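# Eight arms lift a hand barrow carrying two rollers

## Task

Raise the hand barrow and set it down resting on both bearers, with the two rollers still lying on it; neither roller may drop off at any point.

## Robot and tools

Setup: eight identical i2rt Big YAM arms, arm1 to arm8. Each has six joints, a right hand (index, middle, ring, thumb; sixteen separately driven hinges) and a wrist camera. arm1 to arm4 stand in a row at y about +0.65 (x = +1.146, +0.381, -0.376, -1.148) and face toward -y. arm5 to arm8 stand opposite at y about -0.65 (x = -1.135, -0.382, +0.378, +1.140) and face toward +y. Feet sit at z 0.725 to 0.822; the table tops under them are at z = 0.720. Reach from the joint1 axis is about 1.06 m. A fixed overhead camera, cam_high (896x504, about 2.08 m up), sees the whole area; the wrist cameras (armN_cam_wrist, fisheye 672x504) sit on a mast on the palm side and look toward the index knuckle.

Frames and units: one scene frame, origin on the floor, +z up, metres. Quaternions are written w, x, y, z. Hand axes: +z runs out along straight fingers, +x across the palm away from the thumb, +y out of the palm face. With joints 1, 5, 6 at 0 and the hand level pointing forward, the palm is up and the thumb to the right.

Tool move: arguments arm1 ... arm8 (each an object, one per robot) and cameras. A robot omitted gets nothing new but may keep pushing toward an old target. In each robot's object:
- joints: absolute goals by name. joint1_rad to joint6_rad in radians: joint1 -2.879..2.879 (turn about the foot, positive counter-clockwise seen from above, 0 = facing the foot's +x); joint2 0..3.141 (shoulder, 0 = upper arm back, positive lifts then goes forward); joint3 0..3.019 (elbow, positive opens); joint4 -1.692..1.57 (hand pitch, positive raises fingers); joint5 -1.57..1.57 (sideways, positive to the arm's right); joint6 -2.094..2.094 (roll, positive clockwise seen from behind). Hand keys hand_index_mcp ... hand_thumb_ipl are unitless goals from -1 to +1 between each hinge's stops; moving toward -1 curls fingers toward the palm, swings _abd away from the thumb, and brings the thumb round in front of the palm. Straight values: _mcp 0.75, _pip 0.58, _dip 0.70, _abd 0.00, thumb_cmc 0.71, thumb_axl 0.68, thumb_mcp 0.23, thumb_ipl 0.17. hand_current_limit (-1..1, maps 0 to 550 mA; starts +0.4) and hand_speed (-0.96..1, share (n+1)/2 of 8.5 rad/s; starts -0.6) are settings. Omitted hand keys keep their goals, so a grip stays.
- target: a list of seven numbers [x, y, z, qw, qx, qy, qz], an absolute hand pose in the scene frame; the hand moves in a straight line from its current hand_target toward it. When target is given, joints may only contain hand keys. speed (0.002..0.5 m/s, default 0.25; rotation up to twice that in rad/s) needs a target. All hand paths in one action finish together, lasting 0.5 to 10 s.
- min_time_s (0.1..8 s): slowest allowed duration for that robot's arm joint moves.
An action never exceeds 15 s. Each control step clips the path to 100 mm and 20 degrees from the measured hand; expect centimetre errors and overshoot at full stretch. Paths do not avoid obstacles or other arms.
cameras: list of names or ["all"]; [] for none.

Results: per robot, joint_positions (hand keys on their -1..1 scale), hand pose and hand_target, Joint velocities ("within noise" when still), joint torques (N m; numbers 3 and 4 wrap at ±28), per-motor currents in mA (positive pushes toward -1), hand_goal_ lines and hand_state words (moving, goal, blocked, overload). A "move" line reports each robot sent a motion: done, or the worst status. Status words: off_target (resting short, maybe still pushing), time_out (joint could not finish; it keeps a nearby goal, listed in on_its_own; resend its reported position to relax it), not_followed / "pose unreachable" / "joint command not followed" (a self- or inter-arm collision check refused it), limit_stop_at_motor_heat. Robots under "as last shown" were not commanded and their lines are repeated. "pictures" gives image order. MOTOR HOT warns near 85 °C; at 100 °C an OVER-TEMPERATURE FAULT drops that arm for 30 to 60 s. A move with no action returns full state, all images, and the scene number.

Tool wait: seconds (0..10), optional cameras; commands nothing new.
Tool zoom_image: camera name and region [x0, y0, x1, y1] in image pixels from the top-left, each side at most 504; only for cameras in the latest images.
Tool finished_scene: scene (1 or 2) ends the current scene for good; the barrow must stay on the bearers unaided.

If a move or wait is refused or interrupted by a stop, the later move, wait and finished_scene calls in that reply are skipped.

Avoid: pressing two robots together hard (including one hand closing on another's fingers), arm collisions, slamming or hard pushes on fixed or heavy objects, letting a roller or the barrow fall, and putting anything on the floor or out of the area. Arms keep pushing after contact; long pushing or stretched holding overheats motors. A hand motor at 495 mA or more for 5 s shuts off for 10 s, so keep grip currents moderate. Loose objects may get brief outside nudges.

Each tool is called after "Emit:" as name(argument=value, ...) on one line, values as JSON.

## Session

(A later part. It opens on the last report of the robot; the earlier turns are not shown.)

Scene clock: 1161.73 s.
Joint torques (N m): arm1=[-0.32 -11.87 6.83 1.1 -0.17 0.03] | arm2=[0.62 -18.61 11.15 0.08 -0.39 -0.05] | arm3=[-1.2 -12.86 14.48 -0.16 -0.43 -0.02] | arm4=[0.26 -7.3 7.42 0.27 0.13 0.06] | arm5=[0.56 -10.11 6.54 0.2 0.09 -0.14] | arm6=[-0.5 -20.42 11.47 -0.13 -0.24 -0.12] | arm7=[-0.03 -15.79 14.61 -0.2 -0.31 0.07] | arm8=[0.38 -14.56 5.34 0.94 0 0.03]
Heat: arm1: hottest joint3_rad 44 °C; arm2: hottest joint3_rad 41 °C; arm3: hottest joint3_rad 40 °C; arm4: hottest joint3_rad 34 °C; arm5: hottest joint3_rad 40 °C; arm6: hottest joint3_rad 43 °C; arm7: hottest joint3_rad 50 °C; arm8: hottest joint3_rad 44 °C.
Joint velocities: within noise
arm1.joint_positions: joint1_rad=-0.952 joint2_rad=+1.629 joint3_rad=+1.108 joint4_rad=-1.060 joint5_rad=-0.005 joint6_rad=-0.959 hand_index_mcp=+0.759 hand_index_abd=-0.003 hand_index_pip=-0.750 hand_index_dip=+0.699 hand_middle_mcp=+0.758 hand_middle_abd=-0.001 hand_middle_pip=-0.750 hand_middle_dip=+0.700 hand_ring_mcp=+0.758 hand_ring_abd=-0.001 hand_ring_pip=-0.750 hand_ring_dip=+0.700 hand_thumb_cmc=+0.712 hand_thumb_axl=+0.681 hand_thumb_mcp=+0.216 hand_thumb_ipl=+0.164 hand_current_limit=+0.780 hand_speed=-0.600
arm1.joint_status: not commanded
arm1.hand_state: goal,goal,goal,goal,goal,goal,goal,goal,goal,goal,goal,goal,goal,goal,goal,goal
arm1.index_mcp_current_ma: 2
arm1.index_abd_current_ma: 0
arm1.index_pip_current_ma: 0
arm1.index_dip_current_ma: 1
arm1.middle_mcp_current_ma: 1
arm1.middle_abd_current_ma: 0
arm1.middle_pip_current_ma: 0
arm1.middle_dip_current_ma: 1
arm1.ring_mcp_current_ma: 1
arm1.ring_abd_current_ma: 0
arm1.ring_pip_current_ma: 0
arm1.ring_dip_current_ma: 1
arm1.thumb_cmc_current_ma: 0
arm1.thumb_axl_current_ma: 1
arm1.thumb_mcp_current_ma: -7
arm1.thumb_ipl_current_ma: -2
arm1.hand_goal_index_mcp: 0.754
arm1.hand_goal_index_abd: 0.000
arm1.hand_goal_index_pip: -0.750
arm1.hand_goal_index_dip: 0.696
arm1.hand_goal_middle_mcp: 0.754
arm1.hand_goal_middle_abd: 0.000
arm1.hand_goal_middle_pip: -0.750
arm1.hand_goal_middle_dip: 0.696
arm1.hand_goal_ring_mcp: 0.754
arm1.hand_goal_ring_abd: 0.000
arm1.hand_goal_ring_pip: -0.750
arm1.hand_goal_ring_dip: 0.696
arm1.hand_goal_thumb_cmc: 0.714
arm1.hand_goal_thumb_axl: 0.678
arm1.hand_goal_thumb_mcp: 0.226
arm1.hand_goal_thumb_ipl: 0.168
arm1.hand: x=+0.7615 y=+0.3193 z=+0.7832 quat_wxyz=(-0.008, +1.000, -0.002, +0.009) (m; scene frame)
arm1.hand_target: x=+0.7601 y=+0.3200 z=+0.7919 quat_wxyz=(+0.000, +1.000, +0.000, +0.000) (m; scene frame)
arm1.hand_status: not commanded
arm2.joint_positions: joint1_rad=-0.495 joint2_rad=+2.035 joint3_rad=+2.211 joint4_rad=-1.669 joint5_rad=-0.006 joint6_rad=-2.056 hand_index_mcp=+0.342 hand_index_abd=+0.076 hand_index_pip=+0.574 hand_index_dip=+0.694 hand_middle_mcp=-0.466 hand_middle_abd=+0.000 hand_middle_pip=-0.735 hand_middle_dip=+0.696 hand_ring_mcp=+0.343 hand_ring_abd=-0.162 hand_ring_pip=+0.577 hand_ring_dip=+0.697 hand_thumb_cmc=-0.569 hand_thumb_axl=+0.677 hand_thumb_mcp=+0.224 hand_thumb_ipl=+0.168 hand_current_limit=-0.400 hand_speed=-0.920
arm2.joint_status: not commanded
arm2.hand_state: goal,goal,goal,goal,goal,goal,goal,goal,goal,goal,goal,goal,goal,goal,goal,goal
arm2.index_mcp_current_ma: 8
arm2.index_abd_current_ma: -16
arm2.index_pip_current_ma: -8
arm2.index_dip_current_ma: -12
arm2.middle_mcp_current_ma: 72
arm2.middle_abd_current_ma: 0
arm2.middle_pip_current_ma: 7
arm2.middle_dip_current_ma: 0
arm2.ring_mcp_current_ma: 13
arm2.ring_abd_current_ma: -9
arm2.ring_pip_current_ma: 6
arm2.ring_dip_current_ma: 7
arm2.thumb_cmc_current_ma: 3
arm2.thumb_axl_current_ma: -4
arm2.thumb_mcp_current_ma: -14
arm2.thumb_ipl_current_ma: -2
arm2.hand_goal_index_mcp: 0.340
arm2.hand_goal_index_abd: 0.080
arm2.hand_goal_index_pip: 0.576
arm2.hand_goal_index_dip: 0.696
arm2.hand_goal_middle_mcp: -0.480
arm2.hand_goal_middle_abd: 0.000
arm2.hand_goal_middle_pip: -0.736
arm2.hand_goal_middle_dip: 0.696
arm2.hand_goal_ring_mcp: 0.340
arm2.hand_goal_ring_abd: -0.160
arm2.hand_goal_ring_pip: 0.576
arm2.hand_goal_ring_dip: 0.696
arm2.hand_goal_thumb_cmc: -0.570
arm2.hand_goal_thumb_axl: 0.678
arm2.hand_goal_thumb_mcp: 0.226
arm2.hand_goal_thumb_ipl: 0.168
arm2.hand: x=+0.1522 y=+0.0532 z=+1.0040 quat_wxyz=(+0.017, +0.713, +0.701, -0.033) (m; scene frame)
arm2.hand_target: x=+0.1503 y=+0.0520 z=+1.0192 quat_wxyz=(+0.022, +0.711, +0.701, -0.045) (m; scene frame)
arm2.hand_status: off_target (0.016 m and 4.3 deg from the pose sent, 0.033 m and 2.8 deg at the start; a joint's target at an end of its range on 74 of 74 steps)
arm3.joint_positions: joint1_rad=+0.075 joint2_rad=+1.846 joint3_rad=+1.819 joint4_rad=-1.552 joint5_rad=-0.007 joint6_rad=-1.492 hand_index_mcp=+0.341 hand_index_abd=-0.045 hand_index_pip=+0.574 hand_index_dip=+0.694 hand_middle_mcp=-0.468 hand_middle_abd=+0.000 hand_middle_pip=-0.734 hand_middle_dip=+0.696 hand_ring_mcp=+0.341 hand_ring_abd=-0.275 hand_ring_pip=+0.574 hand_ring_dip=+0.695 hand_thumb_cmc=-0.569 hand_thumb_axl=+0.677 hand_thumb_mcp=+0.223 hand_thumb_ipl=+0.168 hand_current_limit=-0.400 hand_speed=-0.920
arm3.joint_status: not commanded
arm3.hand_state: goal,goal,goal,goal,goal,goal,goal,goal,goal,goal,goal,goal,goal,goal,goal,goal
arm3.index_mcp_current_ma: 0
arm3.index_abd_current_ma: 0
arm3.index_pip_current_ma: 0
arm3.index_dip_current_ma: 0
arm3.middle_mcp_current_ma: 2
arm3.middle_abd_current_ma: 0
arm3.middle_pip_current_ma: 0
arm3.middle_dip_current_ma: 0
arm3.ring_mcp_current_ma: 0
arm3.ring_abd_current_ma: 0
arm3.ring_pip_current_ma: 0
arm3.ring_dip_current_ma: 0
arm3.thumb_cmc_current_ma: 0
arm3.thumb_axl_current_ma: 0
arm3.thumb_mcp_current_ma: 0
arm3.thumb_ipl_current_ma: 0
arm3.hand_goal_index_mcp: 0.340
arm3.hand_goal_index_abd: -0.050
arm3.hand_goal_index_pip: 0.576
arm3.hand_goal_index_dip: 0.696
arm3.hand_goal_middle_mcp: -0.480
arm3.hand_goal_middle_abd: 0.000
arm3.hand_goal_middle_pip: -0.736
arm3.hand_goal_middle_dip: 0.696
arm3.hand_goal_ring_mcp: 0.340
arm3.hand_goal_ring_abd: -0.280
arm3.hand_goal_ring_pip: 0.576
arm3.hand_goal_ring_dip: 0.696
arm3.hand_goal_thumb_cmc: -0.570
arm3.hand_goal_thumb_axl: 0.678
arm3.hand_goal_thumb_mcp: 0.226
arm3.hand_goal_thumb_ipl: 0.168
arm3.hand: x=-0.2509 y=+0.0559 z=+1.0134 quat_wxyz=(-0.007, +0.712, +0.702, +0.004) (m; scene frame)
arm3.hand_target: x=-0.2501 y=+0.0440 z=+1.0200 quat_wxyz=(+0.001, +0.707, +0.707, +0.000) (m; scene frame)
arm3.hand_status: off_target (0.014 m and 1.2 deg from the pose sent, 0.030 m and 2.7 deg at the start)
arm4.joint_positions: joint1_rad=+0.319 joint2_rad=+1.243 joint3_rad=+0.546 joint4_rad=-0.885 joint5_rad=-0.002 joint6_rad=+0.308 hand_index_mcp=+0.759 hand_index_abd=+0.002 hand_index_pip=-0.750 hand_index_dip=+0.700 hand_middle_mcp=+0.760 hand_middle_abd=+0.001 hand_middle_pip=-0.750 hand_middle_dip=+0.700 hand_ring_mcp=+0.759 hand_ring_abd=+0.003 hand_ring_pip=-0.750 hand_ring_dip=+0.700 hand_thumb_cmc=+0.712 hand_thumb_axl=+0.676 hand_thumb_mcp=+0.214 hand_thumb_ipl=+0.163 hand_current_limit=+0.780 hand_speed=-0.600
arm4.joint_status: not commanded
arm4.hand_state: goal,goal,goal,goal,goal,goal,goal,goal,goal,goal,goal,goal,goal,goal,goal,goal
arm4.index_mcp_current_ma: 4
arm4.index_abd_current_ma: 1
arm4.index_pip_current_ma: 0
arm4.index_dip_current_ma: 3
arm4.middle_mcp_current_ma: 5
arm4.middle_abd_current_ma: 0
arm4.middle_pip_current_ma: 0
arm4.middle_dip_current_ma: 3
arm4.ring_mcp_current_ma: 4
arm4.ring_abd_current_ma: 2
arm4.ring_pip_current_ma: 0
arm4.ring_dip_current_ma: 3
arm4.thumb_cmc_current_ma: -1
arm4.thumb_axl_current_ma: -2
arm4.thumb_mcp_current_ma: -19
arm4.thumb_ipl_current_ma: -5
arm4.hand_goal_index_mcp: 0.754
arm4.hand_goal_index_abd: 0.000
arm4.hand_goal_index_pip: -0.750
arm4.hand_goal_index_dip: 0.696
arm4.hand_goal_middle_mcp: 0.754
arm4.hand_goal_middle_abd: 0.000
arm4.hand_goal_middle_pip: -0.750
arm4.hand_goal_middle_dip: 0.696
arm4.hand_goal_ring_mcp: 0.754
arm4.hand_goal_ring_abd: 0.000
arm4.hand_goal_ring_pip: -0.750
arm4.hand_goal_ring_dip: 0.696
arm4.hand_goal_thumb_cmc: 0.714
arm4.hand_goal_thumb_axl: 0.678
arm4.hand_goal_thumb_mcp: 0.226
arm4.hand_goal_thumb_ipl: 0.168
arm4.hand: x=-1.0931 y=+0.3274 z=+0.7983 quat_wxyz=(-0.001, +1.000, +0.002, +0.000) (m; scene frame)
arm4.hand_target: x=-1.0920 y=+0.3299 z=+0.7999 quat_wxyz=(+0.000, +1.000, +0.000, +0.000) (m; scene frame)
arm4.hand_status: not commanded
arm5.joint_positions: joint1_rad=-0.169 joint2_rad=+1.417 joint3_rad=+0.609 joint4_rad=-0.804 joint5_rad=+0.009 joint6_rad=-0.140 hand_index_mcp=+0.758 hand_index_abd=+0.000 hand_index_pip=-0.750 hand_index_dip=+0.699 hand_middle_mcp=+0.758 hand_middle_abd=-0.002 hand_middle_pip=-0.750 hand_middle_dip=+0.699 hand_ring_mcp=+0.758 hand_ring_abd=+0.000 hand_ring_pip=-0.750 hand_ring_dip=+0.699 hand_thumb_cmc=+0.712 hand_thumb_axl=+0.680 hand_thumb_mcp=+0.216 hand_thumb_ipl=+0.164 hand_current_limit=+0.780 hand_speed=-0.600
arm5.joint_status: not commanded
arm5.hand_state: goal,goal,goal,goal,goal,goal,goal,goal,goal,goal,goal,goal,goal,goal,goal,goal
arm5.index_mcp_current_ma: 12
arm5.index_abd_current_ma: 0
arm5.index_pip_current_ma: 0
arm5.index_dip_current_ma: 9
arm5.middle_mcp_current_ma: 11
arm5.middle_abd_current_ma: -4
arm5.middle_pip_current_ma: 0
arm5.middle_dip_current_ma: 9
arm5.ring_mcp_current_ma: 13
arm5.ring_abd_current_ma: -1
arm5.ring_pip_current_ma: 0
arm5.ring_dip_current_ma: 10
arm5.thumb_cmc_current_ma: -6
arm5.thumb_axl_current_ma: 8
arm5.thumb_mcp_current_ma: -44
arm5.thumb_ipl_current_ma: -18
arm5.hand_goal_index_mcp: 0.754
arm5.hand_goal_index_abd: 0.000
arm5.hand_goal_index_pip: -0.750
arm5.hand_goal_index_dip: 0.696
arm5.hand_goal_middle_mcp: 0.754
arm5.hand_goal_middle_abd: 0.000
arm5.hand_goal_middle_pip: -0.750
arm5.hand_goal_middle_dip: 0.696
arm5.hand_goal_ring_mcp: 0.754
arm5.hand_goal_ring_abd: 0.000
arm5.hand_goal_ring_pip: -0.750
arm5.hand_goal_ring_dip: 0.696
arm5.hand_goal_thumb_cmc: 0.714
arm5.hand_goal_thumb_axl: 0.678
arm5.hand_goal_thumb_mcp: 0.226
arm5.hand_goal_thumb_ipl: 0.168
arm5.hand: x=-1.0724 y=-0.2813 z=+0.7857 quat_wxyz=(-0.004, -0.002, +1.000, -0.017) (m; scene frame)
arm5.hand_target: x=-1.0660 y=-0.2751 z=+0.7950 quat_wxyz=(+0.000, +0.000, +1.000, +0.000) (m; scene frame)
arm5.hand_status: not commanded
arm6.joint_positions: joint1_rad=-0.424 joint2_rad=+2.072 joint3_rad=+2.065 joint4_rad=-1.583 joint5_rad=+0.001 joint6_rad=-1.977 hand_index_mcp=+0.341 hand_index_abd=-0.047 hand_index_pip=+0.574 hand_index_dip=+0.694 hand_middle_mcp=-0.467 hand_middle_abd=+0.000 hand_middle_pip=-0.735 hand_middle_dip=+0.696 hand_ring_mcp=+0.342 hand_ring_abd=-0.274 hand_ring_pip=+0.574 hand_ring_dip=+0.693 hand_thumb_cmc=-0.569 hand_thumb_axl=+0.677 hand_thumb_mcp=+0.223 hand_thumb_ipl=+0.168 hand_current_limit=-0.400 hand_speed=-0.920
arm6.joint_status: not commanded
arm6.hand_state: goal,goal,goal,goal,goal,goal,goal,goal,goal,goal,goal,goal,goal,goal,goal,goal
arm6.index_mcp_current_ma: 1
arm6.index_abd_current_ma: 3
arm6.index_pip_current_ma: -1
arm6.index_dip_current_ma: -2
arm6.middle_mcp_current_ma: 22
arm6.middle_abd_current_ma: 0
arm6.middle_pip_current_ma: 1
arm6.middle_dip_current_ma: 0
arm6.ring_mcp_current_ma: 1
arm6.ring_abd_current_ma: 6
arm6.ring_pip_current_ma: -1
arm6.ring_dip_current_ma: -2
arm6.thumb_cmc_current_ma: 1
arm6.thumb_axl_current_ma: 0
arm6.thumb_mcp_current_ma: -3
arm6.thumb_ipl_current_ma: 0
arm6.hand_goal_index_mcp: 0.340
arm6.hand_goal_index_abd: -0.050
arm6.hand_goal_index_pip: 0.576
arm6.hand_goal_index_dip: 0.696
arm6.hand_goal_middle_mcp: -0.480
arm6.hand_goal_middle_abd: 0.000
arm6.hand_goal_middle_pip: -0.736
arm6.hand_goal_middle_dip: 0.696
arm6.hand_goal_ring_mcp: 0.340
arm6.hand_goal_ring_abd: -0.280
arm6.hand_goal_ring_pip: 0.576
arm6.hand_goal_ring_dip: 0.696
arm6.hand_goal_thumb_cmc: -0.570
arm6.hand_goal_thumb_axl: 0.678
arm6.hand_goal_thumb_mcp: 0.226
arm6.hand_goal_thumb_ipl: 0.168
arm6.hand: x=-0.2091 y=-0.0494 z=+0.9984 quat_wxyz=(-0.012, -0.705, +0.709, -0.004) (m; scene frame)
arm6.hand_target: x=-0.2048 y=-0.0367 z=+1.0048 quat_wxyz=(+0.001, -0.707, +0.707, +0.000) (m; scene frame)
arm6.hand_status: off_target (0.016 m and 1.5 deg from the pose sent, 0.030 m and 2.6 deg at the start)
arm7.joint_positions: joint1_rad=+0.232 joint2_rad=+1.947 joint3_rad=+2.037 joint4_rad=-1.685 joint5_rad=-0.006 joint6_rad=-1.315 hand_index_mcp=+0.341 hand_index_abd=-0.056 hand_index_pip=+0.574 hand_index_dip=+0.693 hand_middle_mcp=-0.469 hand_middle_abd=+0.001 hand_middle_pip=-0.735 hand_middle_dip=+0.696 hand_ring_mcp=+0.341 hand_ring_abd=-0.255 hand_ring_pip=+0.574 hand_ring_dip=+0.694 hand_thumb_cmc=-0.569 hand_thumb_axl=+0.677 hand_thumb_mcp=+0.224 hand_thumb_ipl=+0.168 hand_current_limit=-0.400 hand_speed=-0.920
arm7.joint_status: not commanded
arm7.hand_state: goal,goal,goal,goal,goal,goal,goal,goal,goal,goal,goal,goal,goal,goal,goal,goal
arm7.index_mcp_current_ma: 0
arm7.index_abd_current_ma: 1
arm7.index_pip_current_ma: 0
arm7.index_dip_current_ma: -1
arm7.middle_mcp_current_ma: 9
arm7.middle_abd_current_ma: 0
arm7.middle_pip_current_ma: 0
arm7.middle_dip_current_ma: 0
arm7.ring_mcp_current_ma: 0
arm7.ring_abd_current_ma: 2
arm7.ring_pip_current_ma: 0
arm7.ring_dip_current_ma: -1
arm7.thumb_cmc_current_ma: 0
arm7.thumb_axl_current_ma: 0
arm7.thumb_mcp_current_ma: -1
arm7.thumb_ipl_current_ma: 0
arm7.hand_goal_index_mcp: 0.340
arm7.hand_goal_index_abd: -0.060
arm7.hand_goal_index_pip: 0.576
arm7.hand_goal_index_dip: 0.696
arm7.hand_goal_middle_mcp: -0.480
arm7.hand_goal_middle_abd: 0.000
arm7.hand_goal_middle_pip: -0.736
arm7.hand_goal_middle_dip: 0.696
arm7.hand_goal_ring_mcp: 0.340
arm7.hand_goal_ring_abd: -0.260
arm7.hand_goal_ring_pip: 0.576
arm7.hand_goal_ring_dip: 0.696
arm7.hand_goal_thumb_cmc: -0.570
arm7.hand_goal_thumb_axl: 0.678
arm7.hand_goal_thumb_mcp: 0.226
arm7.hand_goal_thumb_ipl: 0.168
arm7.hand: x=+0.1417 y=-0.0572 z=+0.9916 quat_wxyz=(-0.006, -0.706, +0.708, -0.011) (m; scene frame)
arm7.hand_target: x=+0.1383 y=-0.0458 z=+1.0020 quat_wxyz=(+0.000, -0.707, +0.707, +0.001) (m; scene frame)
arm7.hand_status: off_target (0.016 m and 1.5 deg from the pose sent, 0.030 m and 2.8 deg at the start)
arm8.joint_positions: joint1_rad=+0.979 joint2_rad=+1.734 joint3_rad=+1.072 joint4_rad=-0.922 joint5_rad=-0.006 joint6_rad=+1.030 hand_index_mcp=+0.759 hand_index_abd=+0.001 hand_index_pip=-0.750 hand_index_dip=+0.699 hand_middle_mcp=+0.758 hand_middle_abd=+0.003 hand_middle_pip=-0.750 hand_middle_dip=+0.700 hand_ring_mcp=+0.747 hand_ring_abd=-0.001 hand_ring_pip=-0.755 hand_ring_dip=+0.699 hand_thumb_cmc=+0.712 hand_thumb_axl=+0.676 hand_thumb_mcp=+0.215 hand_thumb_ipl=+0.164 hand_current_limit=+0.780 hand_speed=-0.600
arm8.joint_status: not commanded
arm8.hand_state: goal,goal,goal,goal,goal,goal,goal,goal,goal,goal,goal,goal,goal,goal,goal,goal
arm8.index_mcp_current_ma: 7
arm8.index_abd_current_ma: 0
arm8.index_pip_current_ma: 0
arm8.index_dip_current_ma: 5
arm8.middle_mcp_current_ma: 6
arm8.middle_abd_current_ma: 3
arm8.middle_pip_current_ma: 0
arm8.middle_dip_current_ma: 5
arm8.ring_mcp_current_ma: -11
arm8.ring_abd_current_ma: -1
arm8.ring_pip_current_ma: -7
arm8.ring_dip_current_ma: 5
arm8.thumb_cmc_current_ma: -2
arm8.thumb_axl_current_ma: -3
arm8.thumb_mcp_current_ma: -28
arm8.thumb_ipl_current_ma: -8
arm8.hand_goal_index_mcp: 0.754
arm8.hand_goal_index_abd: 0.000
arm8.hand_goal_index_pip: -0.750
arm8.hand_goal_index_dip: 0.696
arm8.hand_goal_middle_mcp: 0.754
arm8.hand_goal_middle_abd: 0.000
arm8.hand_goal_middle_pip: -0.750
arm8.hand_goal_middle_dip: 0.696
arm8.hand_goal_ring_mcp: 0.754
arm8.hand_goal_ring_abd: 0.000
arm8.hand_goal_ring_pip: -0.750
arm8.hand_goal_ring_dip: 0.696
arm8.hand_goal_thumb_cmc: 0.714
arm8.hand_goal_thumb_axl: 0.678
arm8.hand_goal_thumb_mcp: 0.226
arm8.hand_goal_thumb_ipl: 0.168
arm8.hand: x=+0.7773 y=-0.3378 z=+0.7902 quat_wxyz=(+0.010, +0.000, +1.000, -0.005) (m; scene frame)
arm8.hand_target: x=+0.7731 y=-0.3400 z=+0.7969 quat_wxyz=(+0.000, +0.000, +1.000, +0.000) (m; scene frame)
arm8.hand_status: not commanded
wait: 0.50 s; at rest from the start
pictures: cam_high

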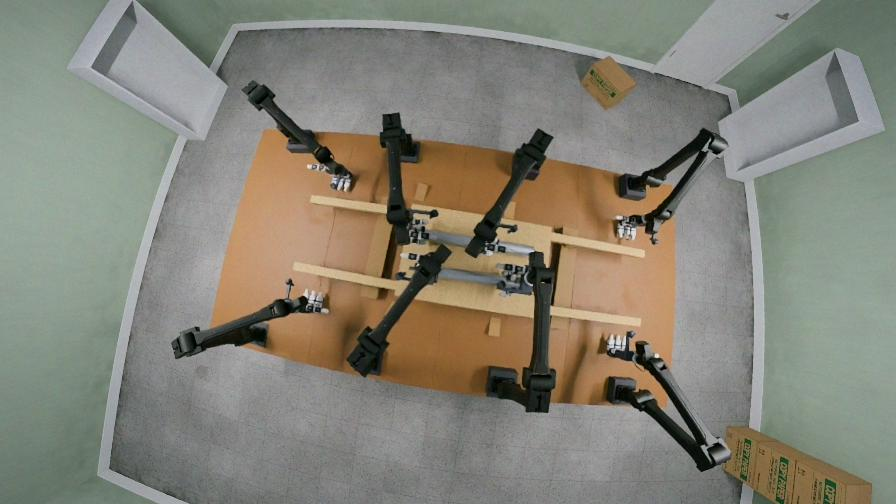

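Emit:
wait(seconds=0, cameras=["cam_high", "arm7_cam_wrist", "arm6_cam_wrist"])

Emit:
zoom_image(camera="cam_high", region=[370, 180, 560, 330])

Scene clock: 1179.57 s.
Joint torques (N m): arm1=[0.03 -11.75 6.79 1.11 -0.18 0.02] | arm2=[0.26 -17.96 11.15 -0.09 -0.49 -0.03] | arm3=[-1.2 -12.98 14.48 -0.17 -0.44 -0.02] | arm4=[0.38 -7.3 7.45 0.24 0.13 0.06] | arm5=[0.62 -9.99 6.58 0.23 0.08 -0.15] | arm6=[-0.38 -20.54 11.48 -0.12 -0.24 -0.13] | arm7=[0.09 -15.5 14.63 -0.2 -0.32 0.07] | arm8=[0.26 -14.45 5.39 0.91 0.01 0.02]
Heat: arm1: hottest joint3_rad 44 °C; arm2: hottest joint3_rad 42 °C; arm3: hottest joint3_rad 41 °C; arm4: hottest joint3_rad 34 °C; arm5: hottest joint3_rad 40 °C; arm6: hottest joint3_rad 47 °C; arm7: hottest joint3_rad 54 °C; arm8: hottest joint3_rad 43 °C.
Joint velocities: within noise
arm1.joint_positions: joint1_rad=-0.952 joint2_rad=+1.629 joint3_rad=+1.108 joint4_rad=-1.060 joint5_rad=-0.005 joint6_rad=-0.959 hand_index_mcp=+0.759 hand_index_abd=-0.003 hand_index_pip=-0.750 hand_index_dip=+0.699 hand_middle_mcp=+0.758 hand_middle_abd=-0.001 hand_middle_pip=-0.750 hand_middle_dip=+0.700 hand_ring_mcp=+0.758 hand_ring_abd=-0.001 hand_ring_pip=-0.750 hand_ring_dip=+0.700 hand_thumb_cmc=+0.712 hand_thumb_axl=+0.681 hand_thumb_mcp=+0.216 hand_thumb_ipl=+0.164 hand_current_limit=+0.780 hand_speed=-0.600
arm1.joint_status: not commanded
arm1.hand_state: goal,goal,goal,goal,goal,goal,goal,goal,goal,goal,goal,goal,goal,goal,goal,goal
arm1.index_mcp_current_ma: 2
arm1.index_abd_current_ma: 0
arm1.index_pip_current_ma: 0
arm1.index_dip_current_ma: 1
arm1.middle_mcp_current_ma: 1
arm1.middle_abd_current_ma: 0
arm1.middle_pip_current_ma: 0
arm1.middle_dip_current_ma: 1
arm1.ring_mcp_current_ma: 1
arm1.ring_abd_current_ma: 0
arm1.ring_pip_current_ma: 0
arm1.ring_dip_current_ma: 1
arm1.thumb_cmc_current_ma: 0
arm1.thumb_axl_current_ma: 1
arm1.thumb_mcp_current_ma: -7
arm1.thumb_ipl_current_ma: -2
arm1.hand_goal_index_mcp: 0.754
arm1.hand_goal_index_abd: 0.000
arm1.hand_goal_index_pip: -0.750
arm1.hand_goal_index_dip: 0.696
arm1.hand_goal_middle_mcp: 0.754
arm1.hand_goal_middle_abd: 0.000
arm1.hand_goal_middle_pip: -0.750
arm1.hand_goal_middle_dip: 0.696
arm1.hand_goal_ring_mcp: 0.754
arm1.hand_goal_ring_abd: 0.000
arm1.hand_goal_ring_pip: -0.750
arm1.hand_goal_ring_dip: 0.696
arm1.hand_goal_thumb_cmc: 0.714
arm1.hand_goal_thumb_axl: 0.678
arm1.hand_goal_thumb_mcp: 0.226
arm1.hand_goal_thumb_ipl: 0.168
arm1.hand: x=+0.7615 y=+0.3193 z=+0.7832 quat_wxyz=(-0.008, +1.000, -0.002, +0.009) (m; scene frame)
arm1.hand_target: x=+0.7601 y=+0.3200 z=+0.7919 quat_wxyz=(+0.000, +1.000, +0.000, +0.000) (m; scene frame)
arm1.hand_status: not commanded
arm2.joint_positions: joint1_rad=-0.495 joint2_rad=+2.035 joint3_rad=+2.211 joint4_rad=-1.669 joint5_rad=-0.006 joint6_rad=-2.056 hand_index_mcp=+0.342 hand_index_abd=+0.076 hand_index_pip=+0.574 hand_index_dip=+0.694 hand_middle_mcp=-0.466 hand_middle_abd=+0.000 hand_middle_pip=-0.735 hand_middle_dip=+0.696 hand_ring_mcp=+0.343 hand_ring_abd=-0.162 hand_ring_pip=+0.577 hand_ring_dip=+0.697 hand_thumb_cmc=-0.569 hand_thumb_axl=+0.677 hand_thumb_mcp=+0.224 hand_thumb_ipl=+0.168 hand_current_limit=-0.400 hand_speed=-0.920
arm2.joint_status: not commanded
arm2.hand_state: goal,goal,goal,goal,goal,goal,goal,goal,goal,goal,goal,goal,goal,goal,goal,goal
arm2.index_mcp_current_ma: 8
arm2.index_abd_current_ma: -16
arm2.index_pip_current_ma: -8
arm2.index_dip_current_ma: -12
arm2.middle_mcp_current_ma: 72
arm2.middle_abd_current_ma: 0
arm2.middle_pip_current_ma: 7
arm2.middle_dip_current_ma: 0
arm2.ring_mcp_current_ma: 13
arm2.ring_abd_current_ma: -9
arm2.ring_pip_current_ma: 6
arm2.ring_dip_current_ma: 7
arm2.thumb_cmc_current_ma: 3
arm2.thumb_axl_current_ma: -4
arm2.thumb_mcp_current_ma: -14
arm2.thumb_ipl_current_ma: -2
arm2.hand_goal_index_mcp: 0.340
arm2.hand_goal_index_abd: 0.080
arm2.hand_goal_index_pip: 0.576
arm2.hand_goal_index_dip: 0.696
arm2.hand_goal_middle_mcp: -0.480
arm2.hand_goal_middle_abd: 0.000
arm2.hand_goal_middle_pip: -0.736
arm2.hand_goal_middle_dip: 0.696
arm2.hand_goal_ring_mcp: 0.340
arm2.hand_goal_ring_abd: -0.160
arm2.hand_goal_ring_pip: 0.576
arm2.hand_goal_ring_dip: 0.696
arm2.hand_goal_thumb_cmc: -0.570
arm2.hand_goal_thumb_axl: 0.678
arm2.hand_goal_thumb_mcp: 0.226
arm2.hand_goal_thumb_ipl: 0.168
arm2.hand: x=+0.1522 y=+0.0532 z=+1.0040 quat_wxyz=(+0.017, +0.713, +0.701, -0.033) (m; scene frame)
arm2.hand_target: x=+0.1503 y=+0.0520 z=+1.0192 quat_wxyz=(+0.022, +0.711, +0.701, -0.045) (m; scene frame)
arm2.hand_status: off_target (0.016 m and 4.3 deg from the pose sent, 0.033 m and 2.8 deg at the start; a joint's target at an end of its range on 74 of 74 steps)
arm3.joint_positions: joint1_rad=+0.075 joint2_rad=+1.846 joint3_rad=+1.819 joint4_rad=-1.552 joint5_rad=-0.007 joint6_rad=-1.492 hand_index_mcp=+0.341 hand_index_abd=-0.045 hand_index_pip=+0.574 hand_index_dip=+0.694 hand_middle_mcp=-0.468 hand_middle_abd=+0.000 hand_middle_pip=-0.734 hand_middle_dip=+0.696 hand_ring_mcp=+0.341 hand_ring_abd=-0.275 hand_ring_pip=+0.574 hand_ring_dip=+0.695 hand_thumb_cmc=-0.569 hand_thumb_axl=+0.677 hand_thumb_mcp=+0.223 hand_thumb_ipl=+0.168 hand_current_limit=-0.400 hand_speed=-0.920
arm3.joint_status: not commanded
arm3.hand_state: goal,goal,goal,goal,goal,goal,goal,goal,goal,goal,goal,goal,goal,goal,goal,goal
arm3.index_mcp_current_ma: 0
arm3.index_abd_current_ma: 0
arm3.index_pip_current_ma: 0
arm3.index_dip_current_ma: 0
arm3.middle_mcp_current_ma: 2
arm3.middle_abd_current_ma: 0
arm3.middle_pip_current_ma: 0
arm3.middle_dip_current_ma: 0
arm3.ring_mcp_current_ma: 0
arm3.ring_abd_current_ma: 0
arm3.ring_pip_current_ma: 0
arm3.ring_dip_current_ma: 0
arm3.thumb_cmc_current_ma: 0
arm3.thumb_axl_current_ma: 0
arm3.thumb_mcp_current_ma: 0
arm3.thumb_ipl_current_ma: 0
arm3.hand_goal_index_mcp: 0.340
arm3.hand_goal_index_abd: -0.050
arm3.hand_goal_index_pip: 0.576
arm3.hand_goal_index_dip: 0.696
arm3.hand_goal_middle_mcp: -0.480
arm3.hand_goal_middle_abd: 0.000
arm3.hand_goal_middle_pip: -0.736
arm3.hand_goal_middle_dip: 0.696
arm3.hand_goal_ring_mcp: 0.340
arm3.hand_goal_ring_abd: -0.280
arm3.hand_goal_ring_pip: 0.576
arm3.hand_goal_ring_dip: 0.696
arm3.hand_goal_thumb_cmc: -0.570
arm3.hand_goal_thumb_axl: 0.678
arm3.hand_goal_thumb_mcp: 0.226
arm3.hand_goal_thumb_ipl: 0.168
arm3.hand: x=-0.2509 y=+0.0559 z=+1.0134 quat_wxyz=(-0.007, +0.712, +0.702, +0.004) (m; scene frame)
arm3.hand_target: x=-0.2501 y=+0.0440 z=+1.0200 quat_wxyz=(+0.001, +0.707, +0.707, +0.000) (m; scene frame)
arm3.hand_status: off_target (0.014 m and 1.2 deg from the pose sent, 0.030 m and 2.7 deg at the start)
arm4.joint_positions: joint1_rad=+0.319 joint2_rad=+1.243 joint3_rad=+0.546 joint4_rad=-0.885 joint5_rad=-0.002 joint6_rad=+0.308 hand_index_mcp=+0.759 hand_index_abd=+0.002 hand_index_pip=-0.750 hand_index_dip=+0.700 hand_middle_mcp=+0.760 hand_middle_abd=+0.001 hand_middle_pip=-0.750 hand_middle_dip=+0.700 hand_ring_mcp=+0.759 hand_ring_abd=+0.003 hand_ring_pip=-0.750 hand_ring_dip=+0.700 hand_thumb_cmc=+0.712 hand_thumb_axl=+0.676 hand_thumb_mcp=+0.214 hand_thumb_ipl=+0.163 hand_current_limit=+0.780 hand_speed=-0.600
arm4.joint_status: not commanded
arm4.hand_state: goal,goal,goal,goal,goal,goal,goal,goal,goal,goal,goal,goal,goal,goal,goal,goal
arm4.index_mcp_current_ma: 4
arm4.index_abd_current_ma: 1
arm4.index_pip_current_ma: 0
arm4.index_dip_current_ma: 3
arm4.middle_mcp_current_ma: 5
arm4.middle_abd_current_ma: 0
arm4.middle_pip_current_ma: 0
arm4.middle_dip_current_ma: 3
arm4.ring_mcp_current_ma: 4
arm4.ring_abd_current_ma: 2
arm4.ring_pip_current_ma: 0
arm4.ring_dip_current_ma: 3
arm4.thumb_cmc_current_ma: -1
arm4.thumb_axl_current_ma: -2
arm4.thumb_mcp_current_ma: -19
arm4.thumb_ipl_current_ma: -5
arm4.hand_goal_index_mcp: 0.754
arm4.hand_goal_index_abd: 0.000
arm4.hand_goal_index_pip: -0.750
arm4.hand_goal_index_dip: 0.696
arm4.hand_goal_middle_mcp: 0.754
arm4.hand_goal_middle_abd: 0.000
arm4.hand_goal_middle_pip: -0.750
arm4.hand_goal_middle_dip: 0.696
arm4.hand_goal_ring_mcp: 0.754
arm4.hand_goal_ring_abd: 0.000
arm4.hand_goal_ring_pip: -0.750
arm4.hand_goal_ring_dip: 0.696
arm4.hand_goal_thumb_cmc: 0.714
arm4.hand_goal_thumb_axl: 0.678
arm4.hand_goal_thumb_mcp: 0.226
arm4.hand_goal_thumb_ipl: 0.168
arm4.hand: x=-1.0931 y=+0.3274 z=+0.7983 quat_wxyz=(-0.001, +1.000, +0.002, +0.000) (m; scene frame)
arm4.hand_target: x=-1.0920 y=+0.3299 z=+0.7999 quat_wxyz=(+0.000, +1.000, +0.000, +0.000) (m; scene frame)
arm4.hand_status: not commanded
arm5.joint_positions: joint1_rad=-0.169 joint2_rad=+1.417 joint3_rad=+0.609 joint4_rad=-0.804 joint5_rad=+0.009 joint6_rad=-0.140 hand_index_mcp=+0.758 hand_index_abd=+0.000 hand_index_pip=-0.750 hand_index_dip=+0.699 hand_middle_mcp=+0.758 hand_middle_abd=-0.002 hand_middle_pip=-0.750 hand_middle_dip=+0.699 hand_ring_mcp=+0.758 hand_ring_abd=+0.000 hand_ring_pip=-0.750 hand_ring_dip=+0.699 hand_thumb_cmc=+0.712 hand_thumb_axl=+0.680 hand_thumb_mcp=+0.216 hand_thumb_ipl=+0.164 hand_current_limit=+0.780 hand_speed=-0.600
arm5.joint_status: not commanded
arm5.hand_state: goal,goal,goal,goal,goal,goal,goal,goal,goal,goal,goal,goal,goal,goal,goal,goal
arm5.index_mcp_current_ma: 12
arm5.index_abd_current_ma: 0
arm5.index_pip_current_ma: 0
arm5.index_dip_current_ma: 9
arm5.middle_mcp_current_ma: 11
arm5.middle_abd_current_ma: -4
arm5.middle_pip_current_ma: 0
arm5.middle_dip_current_ma: 9
arm5.ring_mcp_current_ma: 13
arm5.ring_abd_current_ma: -1
arm5.ring_pip_current_ma: 0
arm5.ring_dip_current_ma: 10
arm5.thumb_cmc_current_ma: -6
arm5.thumb_axl_current_ma: 8
arm5.thumb_mcp_current_ma: -44
arm5.thumb_ipl_current_ma: -18
arm5.hand_goal_index_mcp: 0.754
arm5.hand_goal_index_abd: 0.000
arm5.hand_goal_index_pip: -0.750
arm5.hand_goal_index_dip: 0.696
arm5.hand_goal_middle_mcp: 0.754
arm5.hand_goal_middle_abd: 0.000
arm5.hand_goal_middle_pip: -0.750
arm5.hand_goal_middle_dip: 0.696
arm5.hand_goal_ring_mcp: 0.754
arm5.hand_goal_ring_abd: 0.000
arm5.hand_goal_ring_pip: -0.750
arm5.hand_goal_ring_dip: 0.696
arm5.hand_goal_thumb_cmc: 0.714
arm5.hand_goal_thumb_axl: 0.678
arm5.hand_goal_thumb_mcp: 0.226
arm5.hand_goal_thumb_ipl: 0.168
arm5.hand: x=-1.0724 y=-0.2813 z=+0.7857 quat_wxyz=(-0.004, -0.002, +1.000, -0.017) (m; scene frame)
arm5.hand_target: x=-1.0660 y=-0.2751 z=+0.7950 quat_wxyz=(+0.000, +0.000, +1.000, +0.000) (m; scene frame)
arm5.hand_status: not commanded
arm6.joint_positions: joint1_rad=-0.424 joint2_rad=+2.072 joint3_rad=+2.065 joint4_rad=-1.583 joint5_rad=+0.001 joint6_rad=-1.977 hand_index_mcp=+0.341 hand_index_abd=-0.047 hand_index_pip=+0.574 hand_index_dip=+0.694 hand_middle_mcp=-0.467 hand_middle_abd=+0.000 hand_middle_pip=-0.735 hand_middle_dip=+0.696 hand_ring_mcp=+0.342 hand_ring_abd=-0.274 hand_ring_pip=+0.574 hand_ring_dip=+0.693 hand_thumb_cmc=-0.569 hand_thumb_axl=+0.677 hand_thumb_mcp=+0.223 hand_thumb_ipl=+0.168 hand_current_limit=-0.400 hand_speed=-0.920
arm6.joint_status: not commanded
arm6.hand_state: goal,goal,goal,goal,goal,goal,goal,goal,goal,goal,goal,goal,goal,goal,goal,goal
arm6.index_mcp_current_ma: 1
arm6.index_abd_current_ma: 3
arm6.index_pip_current_ma: -1
arm6.index_dip_current_ma: -2
arm6.middle_mcp_current_ma: 22
arm6.middle_abd_current_ma: 0
arm6.middle_pip_current_ma: 1
arm6.middle_dip_current_ma: 0
arm6.ring_mcp_current_ma: 1
arm6.ring_abd_current_ma: 6
arm6.ring_pip_current_ma: -1
arm6.ring_dip_current_ma: -2
arm6.thumb_cmc_current_ma: 1
arm6.thumb_axl_current_ma: 0
arm6.thumb_mcp_current_ma: -3
arm6.thumb_ipl_current_ma: 0
arm6.hand_goal_index_mcp: 0.340
arm6.hand_goal_index_abd: -0.050
arm6.hand_goal_index_pip: 0.576
arm6.hand_goal_index_dip: 0.696
arm6.hand_goal_middle_mcp: -0.480
arm6.hand_goal_middle_abd: 0.000
arm6.hand_goal_middle_pip: -0.736
arm6.hand_goal_middle_dip: 0.696
arm6.hand_goal_ring_mcp: 0.340
arm6.hand_goal_ring_abd: -0.280
arm6.hand_goal_ring_pip: 0.576
arm6.hand_goal_ring_dip: 0.696
arm6.hand_goal_thumb_cmc: -0.570
arm6.hand_goal_thumb_axl: 0.678
arm6.hand_goal_thumb_mcp: 0.226
arm6.hand_goal_thumb_ipl: 0.168
arm6.hand: x=-0.2091 y=-0.0494 z=+0.9984 quat_wxyz=(-0.012, -0.705, +0.709, -0.004) (m; scene frame)
arm6.hand_target: x=-0.2048 y=-0.0367 z=+1.0048 quat_wxyz=(+0.001, -0.707, +0.707, +0.000) (m; scene frame)
arm6.hand_status: off_target (0.016 m and 1.5 deg from the pose sent, 0.030 m and 2.6 deg at the start)
arm7.joint_positions: joint1_rad=+0.232 joint2_rad=+1.947 joint3_rad=+2.037 joint4_rad=-1.685 joint5_rad=-0.006 joint6_rad=-1.315 hand_index_mcp=+0.341 hand_index_abd=-0.056 hand_index_pip=+0.574 hand_index_dip=+0.693 hand_middle_mcp=-0.469 hand_middle_abd=+0.001 hand_middle_pip=-0.735 hand_middle_dip=+0.696 hand_ring_mcp=+0.341 hand_ring_abd=-0.255 hand_ring_pip=+0.574 hand_ring_dip=+0.694 hand_thumb_cmc=-0.569 hand_thumb_axl=+0.677 hand_thumb_mcp=+0.224 hand_thumb_ipl=+0.168 hand_current_limit=-0.400 hand_speed=-0.920
arm7.joint_status: not commanded
arm7.hand_state: goal,goal,goal,goal,goal,goal,goal,goal,goal,goal,goal,goal,goal,goal,goal,goal
arm7.index_mcp_current_ma: 0
arm7.index_abd_current_ma: 1
arm7.index_pip_current_ma: 0
arm7.index_dip_current_ma: -1
arm7.middle_mcp_current_ma: 9
arm7.middle_abd_current_ma: 0
arm7.middle_pip_current_ma: 0
arm7.middle_dip_current_ma: 0
arm7.ring_mcp_current_ma: 0
arm7.ring_abd_current_ma: 2
arm7.ring_pip_current_ma: 0
arm7.ring_dip_current_ma: -1
arm7.thumb_cmc_current_ma: 0
arm7.thumb_axl_current_ma: 0
arm7.thumb_mcp_current_ma: -1
arm7.thumb_ipl_current_ma: 0
arm7.hand_goal_index_mcp: 0.340
arm7.hand_goal_index_abd: -0.060
arm7.hand_goal_index_pip: 0.576
arm7.hand_goal_index_dip: 0.696
arm7.hand_goal_middle_mcp: -0.480
arm7.hand_goal_middle_abd: 0.000
arm7.hand_goal_middle_pip: -0.736
arm7.hand_goal_middle_dip: 0.696
arm7.hand_goal_ring_mcp: 0.340
arm7.hand_goal_ring_abd: -0.260
arm7.hand_goal_ring_pip: 0.576
arm7.hand_goal_ring_dip: 0.696
arm7.hand_goal_thumb_cmc: -0.570
arm7.hand_goal_thumb_axl: 0.678
arm7.hand_goal_thumb_mcp: 0.226
arm7.hand_goal_thumb_ipl: 0.168
arm7.hand: x=+0.1417 y=-0.0572 z=+0.9916 quat_wxyz=(-0.006, -0.706, +0.708, -0.011) (m; scene frame)
arm7.hand_target: x=+0.1383 y=-0.0458 z=+1.0020 quat_wxyz=(+0.000, -0.707, +0.707, +0.001) (m; scene frame)
arm7.hand_status: off_target (0.016 m and 1.5 deg from the pose sent, 0.030 m and 2.8 deg at the start)
arm8.joint_positions: joint1_rad=+0.979 joint2_rad=+1.734 joint3_rad=+1.072 joint4_rad=-0.922 joint5_rad=-0.006 joint6_rad=+1.030 hand_index_mcp=+0.759 hand_index_abd=+0.001 hand_index_pip=-0.750 hand_index_dip=+0.699 hand_middle_mcp=+0.758 hand_middle_abd=+0.003 hand_middle_pip=-0.750 hand_middle_dip=+0.700 hand_ring_mcp=+0.747 hand_ring_abd=-0.001 hand_ring_pip=-0.755 hand_ring_dip=+0.699 hand_thumb_cmc=+0.712 hand_thumb_axl=+0.676 hand_thumb_mcp=+0.215 hand_thumb_ipl=+0.164 hand_current_limit=+0.780 hand_speed=-0.600
arm8.joint_status: not commanded
arm8.hand_state: goal,goal,goal,goal,goal,goal,goal,goal,goal,goal,goal,goal,goal,goal,goal,goal
arm8.index_mcp_current_ma: 7
arm8.index_abd_current_ma: 0
arm8.index_pip_current_ma: 0
arm8.index_dip_current_ma: 5
arm8.middle_mcp_current_ma: 6
arm8.middle_abd_current_ma: 3
arm8.middle_pip_current_ma: 0
arm8.middle_dip_current_ma: 5
arm8.ring_mcp_current_ma: -11
arm8.ring_abd_current_ma: -1
arm8.ring_pip_current_ma: -7
arm8.ring_dip_current_ma: 5
arm8.thumb_cmc_current_ma: -2
arm8.thumb_axl_current_ma: -3
arm8.thumb_mcp_current_ma: -28
arm8.thumb_ipl_current_ma: -8
arm8.hand_goal_index_mcp: 0.754
arm8.hand_goal_index_abd: 0.000
arm8.hand_goal_index_pip: -0.750
arm8.hand_goal_index_dip: 0.696
arm8.hand_goal_middle_mcp: 0.754
arm8.hand_goal_middle_abd: 0.000
arm8.hand_goal_middle_pip: -0.750
arm8.hand_goal_middle_dip: 0.696
arm8.hand_goal_ring_mcp: 0.754
arm8.hand_goal_ring_abd: 0.000
arm8.hand_goal_ring_pip: -0.750
arm8.hand_goal_ring_dip: 0.696
arm8.hand_goal_thumb_cmc: 0.714
arm8.hand_goal_thumb_axl: 0.678
arm8.hand_goal_thumb_mcp: 0.226
arm8.hand_goal_thumb_ipl: 0.168
arm8.hand: x=+0.7773 y=-0.3378 z=+0.7902 quat_wxyz=(+0.010, +0.000, +1.000, -0.005) (m; scene frame)
arm8.hand_target: x=+0.7731 y=-0.3400 z=+0.7969 quat_wxyz=(+0.000, +0.000, +1.000, +0.000) (m; scene frame)
arm8.hand_status: not commanded
pictures: arm6_cam_wrist, arm7_cam_wrist, cam_high
camera_calibration:
arm6_cam_wrist: T_world_to_cam=[[-0.624903, 0.77968, -0.0399347, -0.0187733], [0.526597, 0.458719, 0.715732, -0.626822], [0.576361, 0.426234, -0.697232, 0.965797], [0, 0, 0, 1]] pos_world=[-0.238298, -0.109483, 1.12127]
arm7_cam_wrist: T_world_to_cam=[[-0.60102, 0.799222, -0.00446032, 0.170701], [0.550458, 0.417981, 0.722695, -0.818162], [0.579458, 0.431899, -0.691153, 0.74984], [0, 0, 0, 1]] pos_world=[0.118458, -0.118307, 1.1103]

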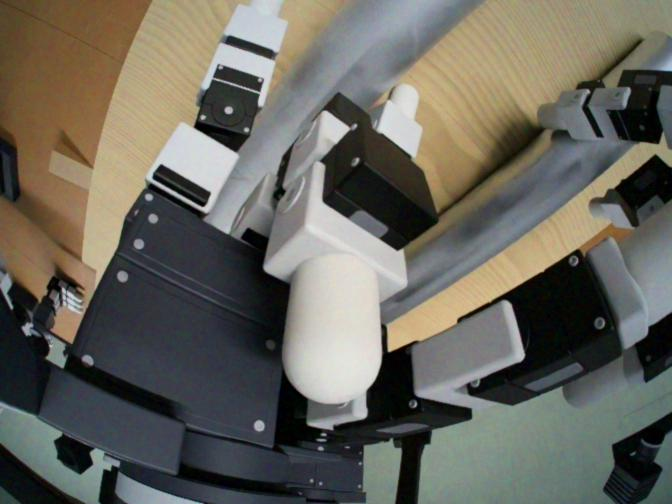

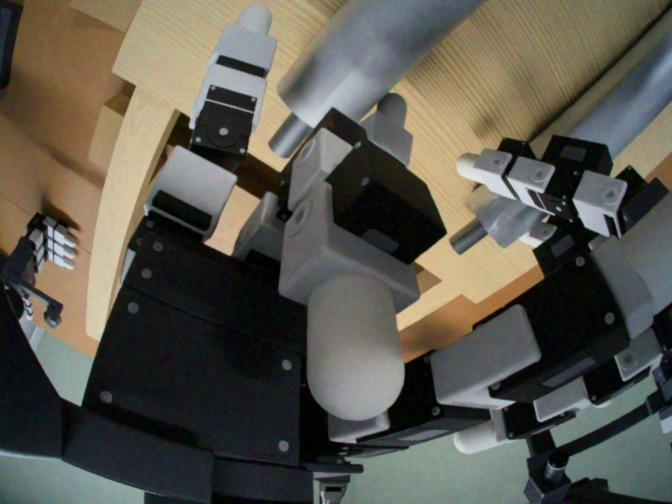

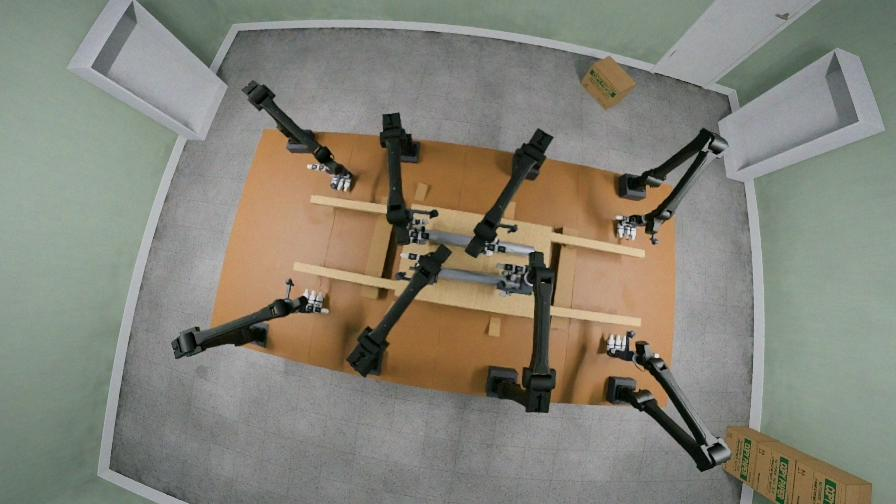

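Scaled by 2.653 from the camera's 896x504 image, which has a finer 1280x720 frame.

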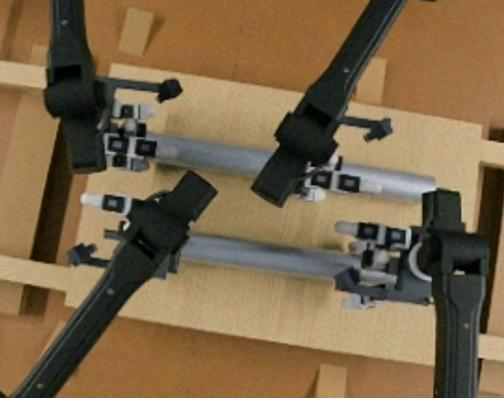

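Emit:
move(arm2={"joints": {"hand_index_abd": 0.12, "hand_ring_abd": -0.26}}, arm3={"joints": {"hand_index_abd": 0.06, "hand_ring_abd": -0.36}}, arm6={"joints": {"hand_index_abd": 0.06, "hand_ring_abd": -0.36}}, arm7={"joints": {"hand_index_abd": 0.05, "hand_ring_abd": -0.36}}, cameras=["cam_high", "arm2_cam_wrist", "arm7_cam_wrist", "arm6_cam_wrist", "arm3_cam_wrist"])

Emit:
zoom_image(camera="cam_high", region=[370, 180, 560, 330])

Scene clock: 1212.53 s.
Joint torques (N m): arm1=[-0.26 -12.16 6.86 1.06 -0.18 0] | arm2=[-0.15 -18.08 11.17 -0.13 -0.43 -0.04] | arm3=[-1.14 -12.86 14.46 -0.16 -0.43 -0.01] | arm4=[0.21 -7.3 7.38 0.25 0.12 0.08] | arm5=[0.67 -9.99 6.63 0.21 0.08 -0.15] | arm6=[-0.44 -20.48 11.49 -0.12 -0.24 -0.13] | arm7=[0.09 -15.68 14.61 -0.23 -0.32 0.07] | arm8=[0.21 -14.62 5.35 0.75 0 0.01]
Heat: arm1: hottest joint3_rad 44 °C; arm2: hottest joint3_rad 44 °C; arm3: hottest joint3_rad 43 °C; arm4: hottest joint3_rad 34 °C; arm5: hottest joint3_rad 39 °C; arm6: hottest joint3_rad 50 °C; arm7: hottest joint3_rad 59 °C; arm8: hottest joint3_rad 42 °C.
move: arm2 done; arm3 done; arm6 done; arm7 done
Joint velocities: within noise
arm1, arm4, arm5, arm8: as last shown
arm2.joint_positions: joint1_rad=-0.495 joint2_rad=+2.035 joint3_rad=+2.211 joint4_rad=-1.669 joint5_rad=-0.006 joint6_rad=-2.056 hand_index_mcp=+0.342 hand_index_abd=+0.116 hand_index_pip=+0.574 hand_index_dip=+0.694 hand_middle_mcp=-0.466 hand_middle_abd=+0.000 hand_middle_pip=-0.735 hand_middle_dip=+0.696 hand_ring_mcp=+0.343 hand_ring_abd=-0.255 hand_ring_pip=+0.577 hand_ring_dip=+0.697 hand_thumb_cmc=-0.569 hand_thumb_axl=+0.677 hand_thumb_mcp=+0.224 hand_thumb_ipl=+0.168 hand_current_limit=-0.400 hand_speed=-0.920
arm2.joint_status: all done
arm2.hand_state: goal,goal,goal,goal,goal,goal,goal,goal,goal,goal,goal,goal,goal,goal,goal,goal
arm2.index_mcp_current_ma: 8
arm2.index_abd_current_ma: -18
arm2.index_pip_current_ma: -8
arm2.index_dip_current_ma: -12
arm2.middle_mcp_current_ma: 72
arm2.middle_abd_current_ma: 0
arm2.middle_pip_current_ma: 7
arm2.middle_dip_current_ma: 0
arm2.ring_mcp_current_ma: 13
arm2.ring_abd_current_ma: 21
arm2.ring_pip_current_ma: 6
arm2.ring_dip_current_ma: 7
arm2.thumb_cmc_current_ma: 3
arm2.thumb_axl_current_ma: -4
arm2.thumb_mcp_current_ma: -14
arm2.thumb_ipl_current_ma: -2
arm2.hand_goal_index_mcp: 0.340
arm2.hand_goal_index_abd: 0.120
arm2.hand_goal_index_pip: 0.576
arm2.hand_goal_index_dip: 0.696
arm2.hand_goal_middle_mcp: -0.480
arm2.hand_goal_middle_abd: 0.000
arm2.hand_goal_middle_pip: -0.736
arm2.hand_goal_middle_dip: 0.696
arm2.hand_goal_ring_mcp: 0.340
arm2.hand_goal_ring_abd: -0.260
arm2.hand_goal_ring_pip: 0.576
arm2.hand_goal_ring_dip: 0.696
arm2.hand_goal_thumb_cmc: -0.570
arm2.hand_goal_thumb_axl: 0.678
arm2.hand_goal_thumb_mcp: 0.226
arm2.hand_goal_thumb_ipl: 0.168
arm2.hand: x=+0.1522 y=+0.0532 z=+1.0040 quat_wxyz=(+0.017, +0.713, +0.701, -0.033) (m; scene frame)
arm2.hand_target: x=+0.1504 y=+0.0519 z=+1.0192 quat_wxyz=(+0.022, +0.711, +0.701, -0.045) (m; scene frame)
arm2.hand_status: not commanded
arm3.joint_positions: joint1_rad=+0.075 joint2_rad=+1.846 joint3_rad=+1.819 joint4_rad=-1.552 joint5_rad=-0.007 joint6_rad=-1.493 hand_index_mcp=+0.341 hand_index_abd=+0.062 hand_index_pip=+0.574 hand_index_dip=+0.694 hand_middle_mcp=-0.468 hand_middle_abd=+0.000 hand_middle_pip=-0.734 hand_middle_dip=+0.696 hand_ring_mcp=+0.341 hand_ring_abd=-0.354 hand_ring_pip=+0.574 hand_ring_dip=+0.695 hand_thumb_cmc=-0.569 hand_thumb_axl=+0.677 hand_thumb_mcp=+0.223 hand_thumb_ipl=+0.168 hand_current_limit=-0.400 hand_speed=-0.920
arm3.joint_status: all done
arm3.hand_state: goal,goal,goal,goal,goal,goal,goal,goal,goal,goal,goal,goal,goal,goal,goal,goal
arm3.index_mcp_current_ma: 0
arm3.index_abd_current_ma: 0
arm3.index_pip_current_ma: 0
arm3.index_dip_current_ma: 0
arm3.middle_mcp_current_ma: 2
arm3.middle_abd_current_ma: 0
arm3.middle_pip_current_ma: 0
arm3.middle_dip_current_ma: 0
arm3.ring_mcp_current_ma: 0
arm3.ring_abd_current_ma: 0
arm3.ring_pip_current_ma: 0
arm3.ring_dip_current_ma: 0
arm3.thumb_cmc_current_ma: 0
arm3.thumb_axl_current_ma: 0
arm3.thumb_mcp_current_ma: 0
arm3.thumb_ipl_current_ma: 0
arm3.hand_goal_index_mcp: 0.340
arm3.hand_goal_index_abd: 0.060
arm3.hand_goal_index_pip: 0.576
arm3.hand_goal_index_dip: 0.696
arm3.hand_goal_middle_mcp: -0.480
arm3.hand_goal_middle_abd: 0.000
arm3.hand_goal_middle_pip: -0.736
arm3.hand_goal_middle_dip: 0.696
arm3.hand_goal_ring_mcp: 0.340
arm3.hand_goal_ring_abd: -0.360
arm3.hand_goal_ring_pip: 0.576
arm3.hand_goal_ring_dip: 0.696
arm3.hand_goal_thumb_cmc: -0.570
arm3.hand_goal_thumb_axl: 0.678
arm3.hand_goal_thumb_mcp: 0.226
arm3.hand_goal_thumb_ipl: 0.168
arm3.hand: x=-0.2509 y=+0.0559 z=+1.0134 quat_wxyz=(-0.007, +0.712, +0.702, +0.004) (m; scene frame)
arm3.hand_target: x=-0.2501 y=+0.0440 z=+1.0200 quat_wxyz=(+0.001, +0.707, +0.707, +0.000) (m; scene frame)
arm3.hand_status: not commanded
arm6.joint_positions: joint1_rad=-0.424 joint2_rad=+2.072 joint3_rad=+2.065 joint4_rad=-1.583 joint5_rad=+0.001 joint6_rad=-1.977 hand_index_mcp=+0.341 hand_index_abd=+0.057 hand_index_pip=+0.574 hand_index_dip=+0.694 hand_middle_mcp=-0.467 hand_middle_abd=+0.000 hand_middle_pip=-0.735 hand_middle_dip=+0.696 hand_ring_mcp=+0.342 hand_ring_abd=-0.353 hand_ring_pip=+0.574 hand_ring_dip=+0.693 hand_thumb_cmc=-0.569 hand_thumb_axl=+0.677 hand_thumb_mcp=+0.223 hand_thumb_ipl=+0.168 hand_current_limit=-0.400 hand_speed=-0.920
arm6.joint_status: all done
arm6.hand_state: goal,goal,goal,goal,goal,goal,goal,goal,goal,goal,goal,goal,goal,goal,goal,goal
arm6.index_mcp_current_ma: 1
arm6.index_abd_current_ma: -2
arm6.index_pip_current_ma: -1
arm6.index_dip_current_ma: -2
arm6.middle_mcp_current_ma: 22
arm6.middle_abd_current_ma: 0
arm6.middle_pip_current_ma: 1
arm6.middle_dip_current_ma: 0
arm6.ring_mcp_current_ma: 1
arm6.ring_abd_current_ma: 7
arm6.ring_pip_current_ma: -1
arm6.ring_dip_current_ma: -2
arm6.thumb_cmc_current_ma: 1
arm6.thumb_axl_current_ma: 0
arm6.thumb_mcp_current_ma: -3
arm6.thumb_ipl_current_ma: 0
arm6.hand_goal_index_mcp: 0.340
arm6.hand_goal_index_abd: 0.060
arm6.hand_goal_index_pip: 0.576
arm6.hand_goal_index_dip: 0.696
arm6.hand_goal_middle_mcp: -0.480
arm6.hand_goal_middle_abd: 0.000
arm6.hand_goal_middle_pip: -0.736
arm6.hand_goal_middle_dip: 0.696
arm6.hand_goal_ring_mcp: 0.340
arm6.hand_goal_ring_abd: -0.360
arm6.hand_goal_ring_pip: 0.576
arm6.hand_goal_ring_dip: 0.696
arm6.hand_goal_thumb_cmc: -0.570
arm6.hand_goal_thumb_axl: 0.678
arm6.hand_goal_thumb_mcp: 0.226
arm6.hand_goal_thumb_ipl: 0.168
arm6.hand: x=-0.2091 y=-0.0494 z=+0.9984 quat_wxyz=(-0.012, -0.705, +0.709, -0.004) (m; scene frame)
arm6.hand_target: x=-0.2048 y=-0.0367 z=+1.0048 quat_wxyz=(+0.001, -0.707, +0.707, +0.000) (m; scene frame)
arm6.hand_status: not commanded
arm7.joint_positions: joint1_rad=+0.232 joint2_rad=+1.947 joint3_rad=+2.037 joint4_rad=-1.685 joint5_rad=-0.006 joint6_rad=-1.315 hand_index_mcp=+0.341 hand_index_abd=+0.046 hand_index_pip=+0.574 hand_index_dip=+0.693 hand_middle_mcp=-0.469 hand_middle_abd=+0.001 hand_middle_pip=-0.735 hand_middle_dip=+0.696 hand_ring_mcp=+0.341 hand_ring_abd=-0.354 hand_ring_pip=+0.574 hand_ring_dip=+0.694 hand_thumb_cmc=-0.569 hand_thumb_axl=+0.677 hand_thumb_mcp=+0.224 hand_thumb_ipl=+0.168 hand_current_limit=-0.400 hand_speed=-0.920
arm7.joint_status: all done
arm7.hand_state: goal,goal,goal,goal,goal,goal,goal,goal,goal,goal,goal,goal,goal,goal,goal,goal
arm7.index_mcp_current_ma: 0
arm7.index_abd_current_ma: -1
arm7.index_pip_current_ma: 0
arm7.index_dip_current_ma: -1
arm7.middle_mcp_current_ma: 9
arm7.middle_abd_current_ma: 0
arm7.middle_pip_current_ma: 0
arm7.middle_dip_current_ma: 0
arm7.ring_mcp_current_ma: 0
arm7.ring_abd_current_ma: 3
arm7.ring_pip_current_ma: 0
arm7.ring_dip_current_ma: -1
arm7.thumb_cmc_current_ma: 0
arm7.thumb_axl_current_ma: 0
arm7.thumb_mcp_current_ma: -1
arm7.thumb_ipl_current_ma: 0
arm7.hand_goal_index_mcp: 0.340
arm7.hand_goal_index_abd: 0.050
arm7.hand_goal_index_pip: 0.576
arm7.hand_goal_index_dip: 0.696
arm7.hand_goal_middle_mcp: -0.480
arm7.hand_goal_middle_abd: 0.000
arm7.hand_goal_middle_pip: -0.736
arm7.hand_goal_middle_dip: 0.696
arm7.hand_goal_ring_mcp: 0.340
arm7.hand_goal_ring_abd: -0.360
arm7.hand_goal_ring_pip: 0.576
arm7.hand_goal_ring_dip: 0.696
arm7.hand_goal_thumb_cmc: -0.570
arm7.hand_goal_thumb_axl: 0.678
arm7.hand_goal_thumb_mcp: 0.226
arm7.hand_goal_thumb_ipl: 0.168
arm7.hand: x=+0.1417 y=-0.0572 z=+0.9916 quat_wxyz=(-0.006, -0.706, +0.708, -0.011) (m; scene frame)
arm7.hand_target: x=+0.1383 y=-0.0458 z=+1.0020 quat_wxyz=(+0.000, -0.707, +0.707, +0.001) (m; scene frame)
arm7.hand_status: not commanded
pictures: arm2_cam_wrist, arm3_cam_wrist, arm6_cam_wrist, arm7_cam_wrist, cam_high
camera_calibration:
arm2_cam_wrist: T_world_to_cam=[[0.647657, -0.761237, 0.0325276, -0.0588113], [-0.48006, -0.374537, 0.793262, -0.757894], [-0.591678, -0.529377, -0.608011, 0.850595], [0, 0, 0, 1]] pos_world=[0.177533, 0.121657, 1.12029]
arm3_cam_wrist: T_world_to_cam=[[0.604397, -0.796662, -0.00578123, 0.234229], [-0.545011, -0.41875, 0.726369, -0.899254], [-0.581092, -0.435864, -0.68728, 0.704814], [0, 0, 0, 1]] pos_world=[-0.222109, 0.117242, 1.13895]
arm6_cam_wrist: T_world_to_cam=[[-0.624903, 0.77968, -0.0399347, -0.0187733], [0.526597, 0.458719, 0.715732, -0.626822], [0.576361, 0.426234, -0.697232, 0.965797], [0, 0, 0, 1]] pos_world=[-0.238298, -0.109483, 1.12127]
arm7_cam_wrist: T_world_to_cam=[[-0.60102, 0.799222, -0.00446032, 0.170701], [0.550458, 0.417981, 0.722695, -0.818162], [0.579458, 0.431899, -0.691153, 0.74984], [0, 0, 0, 1]] pos_world=[0.118458, -0.118307, 1.1103]

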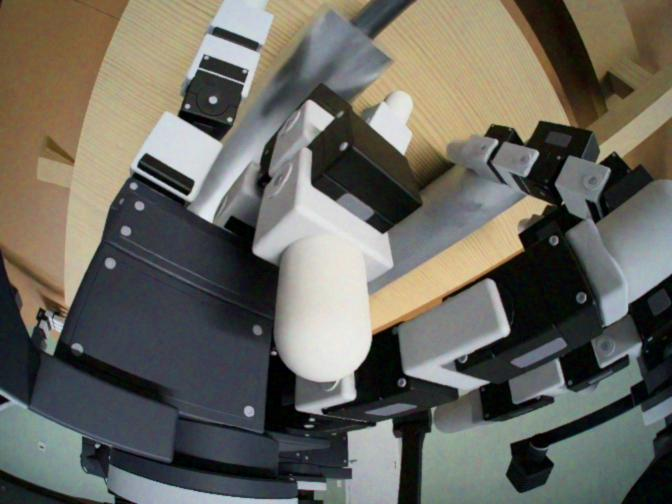

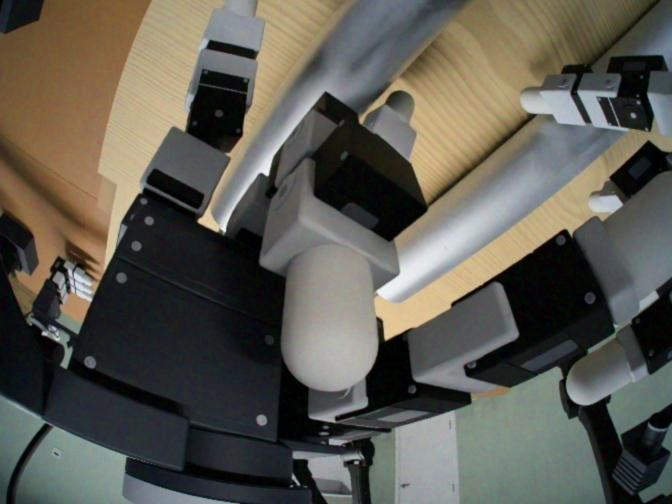

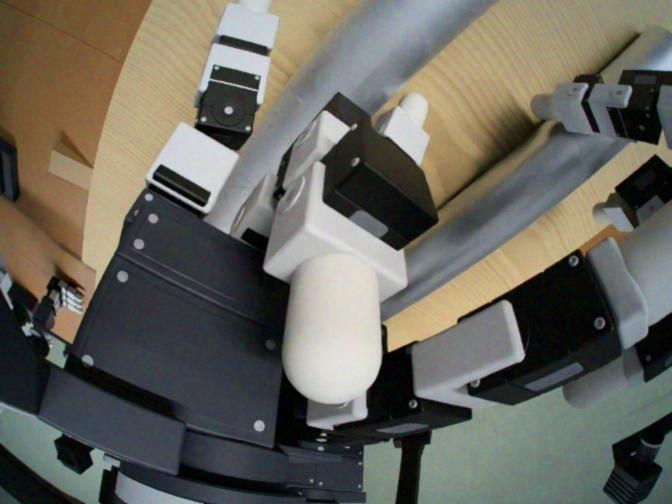

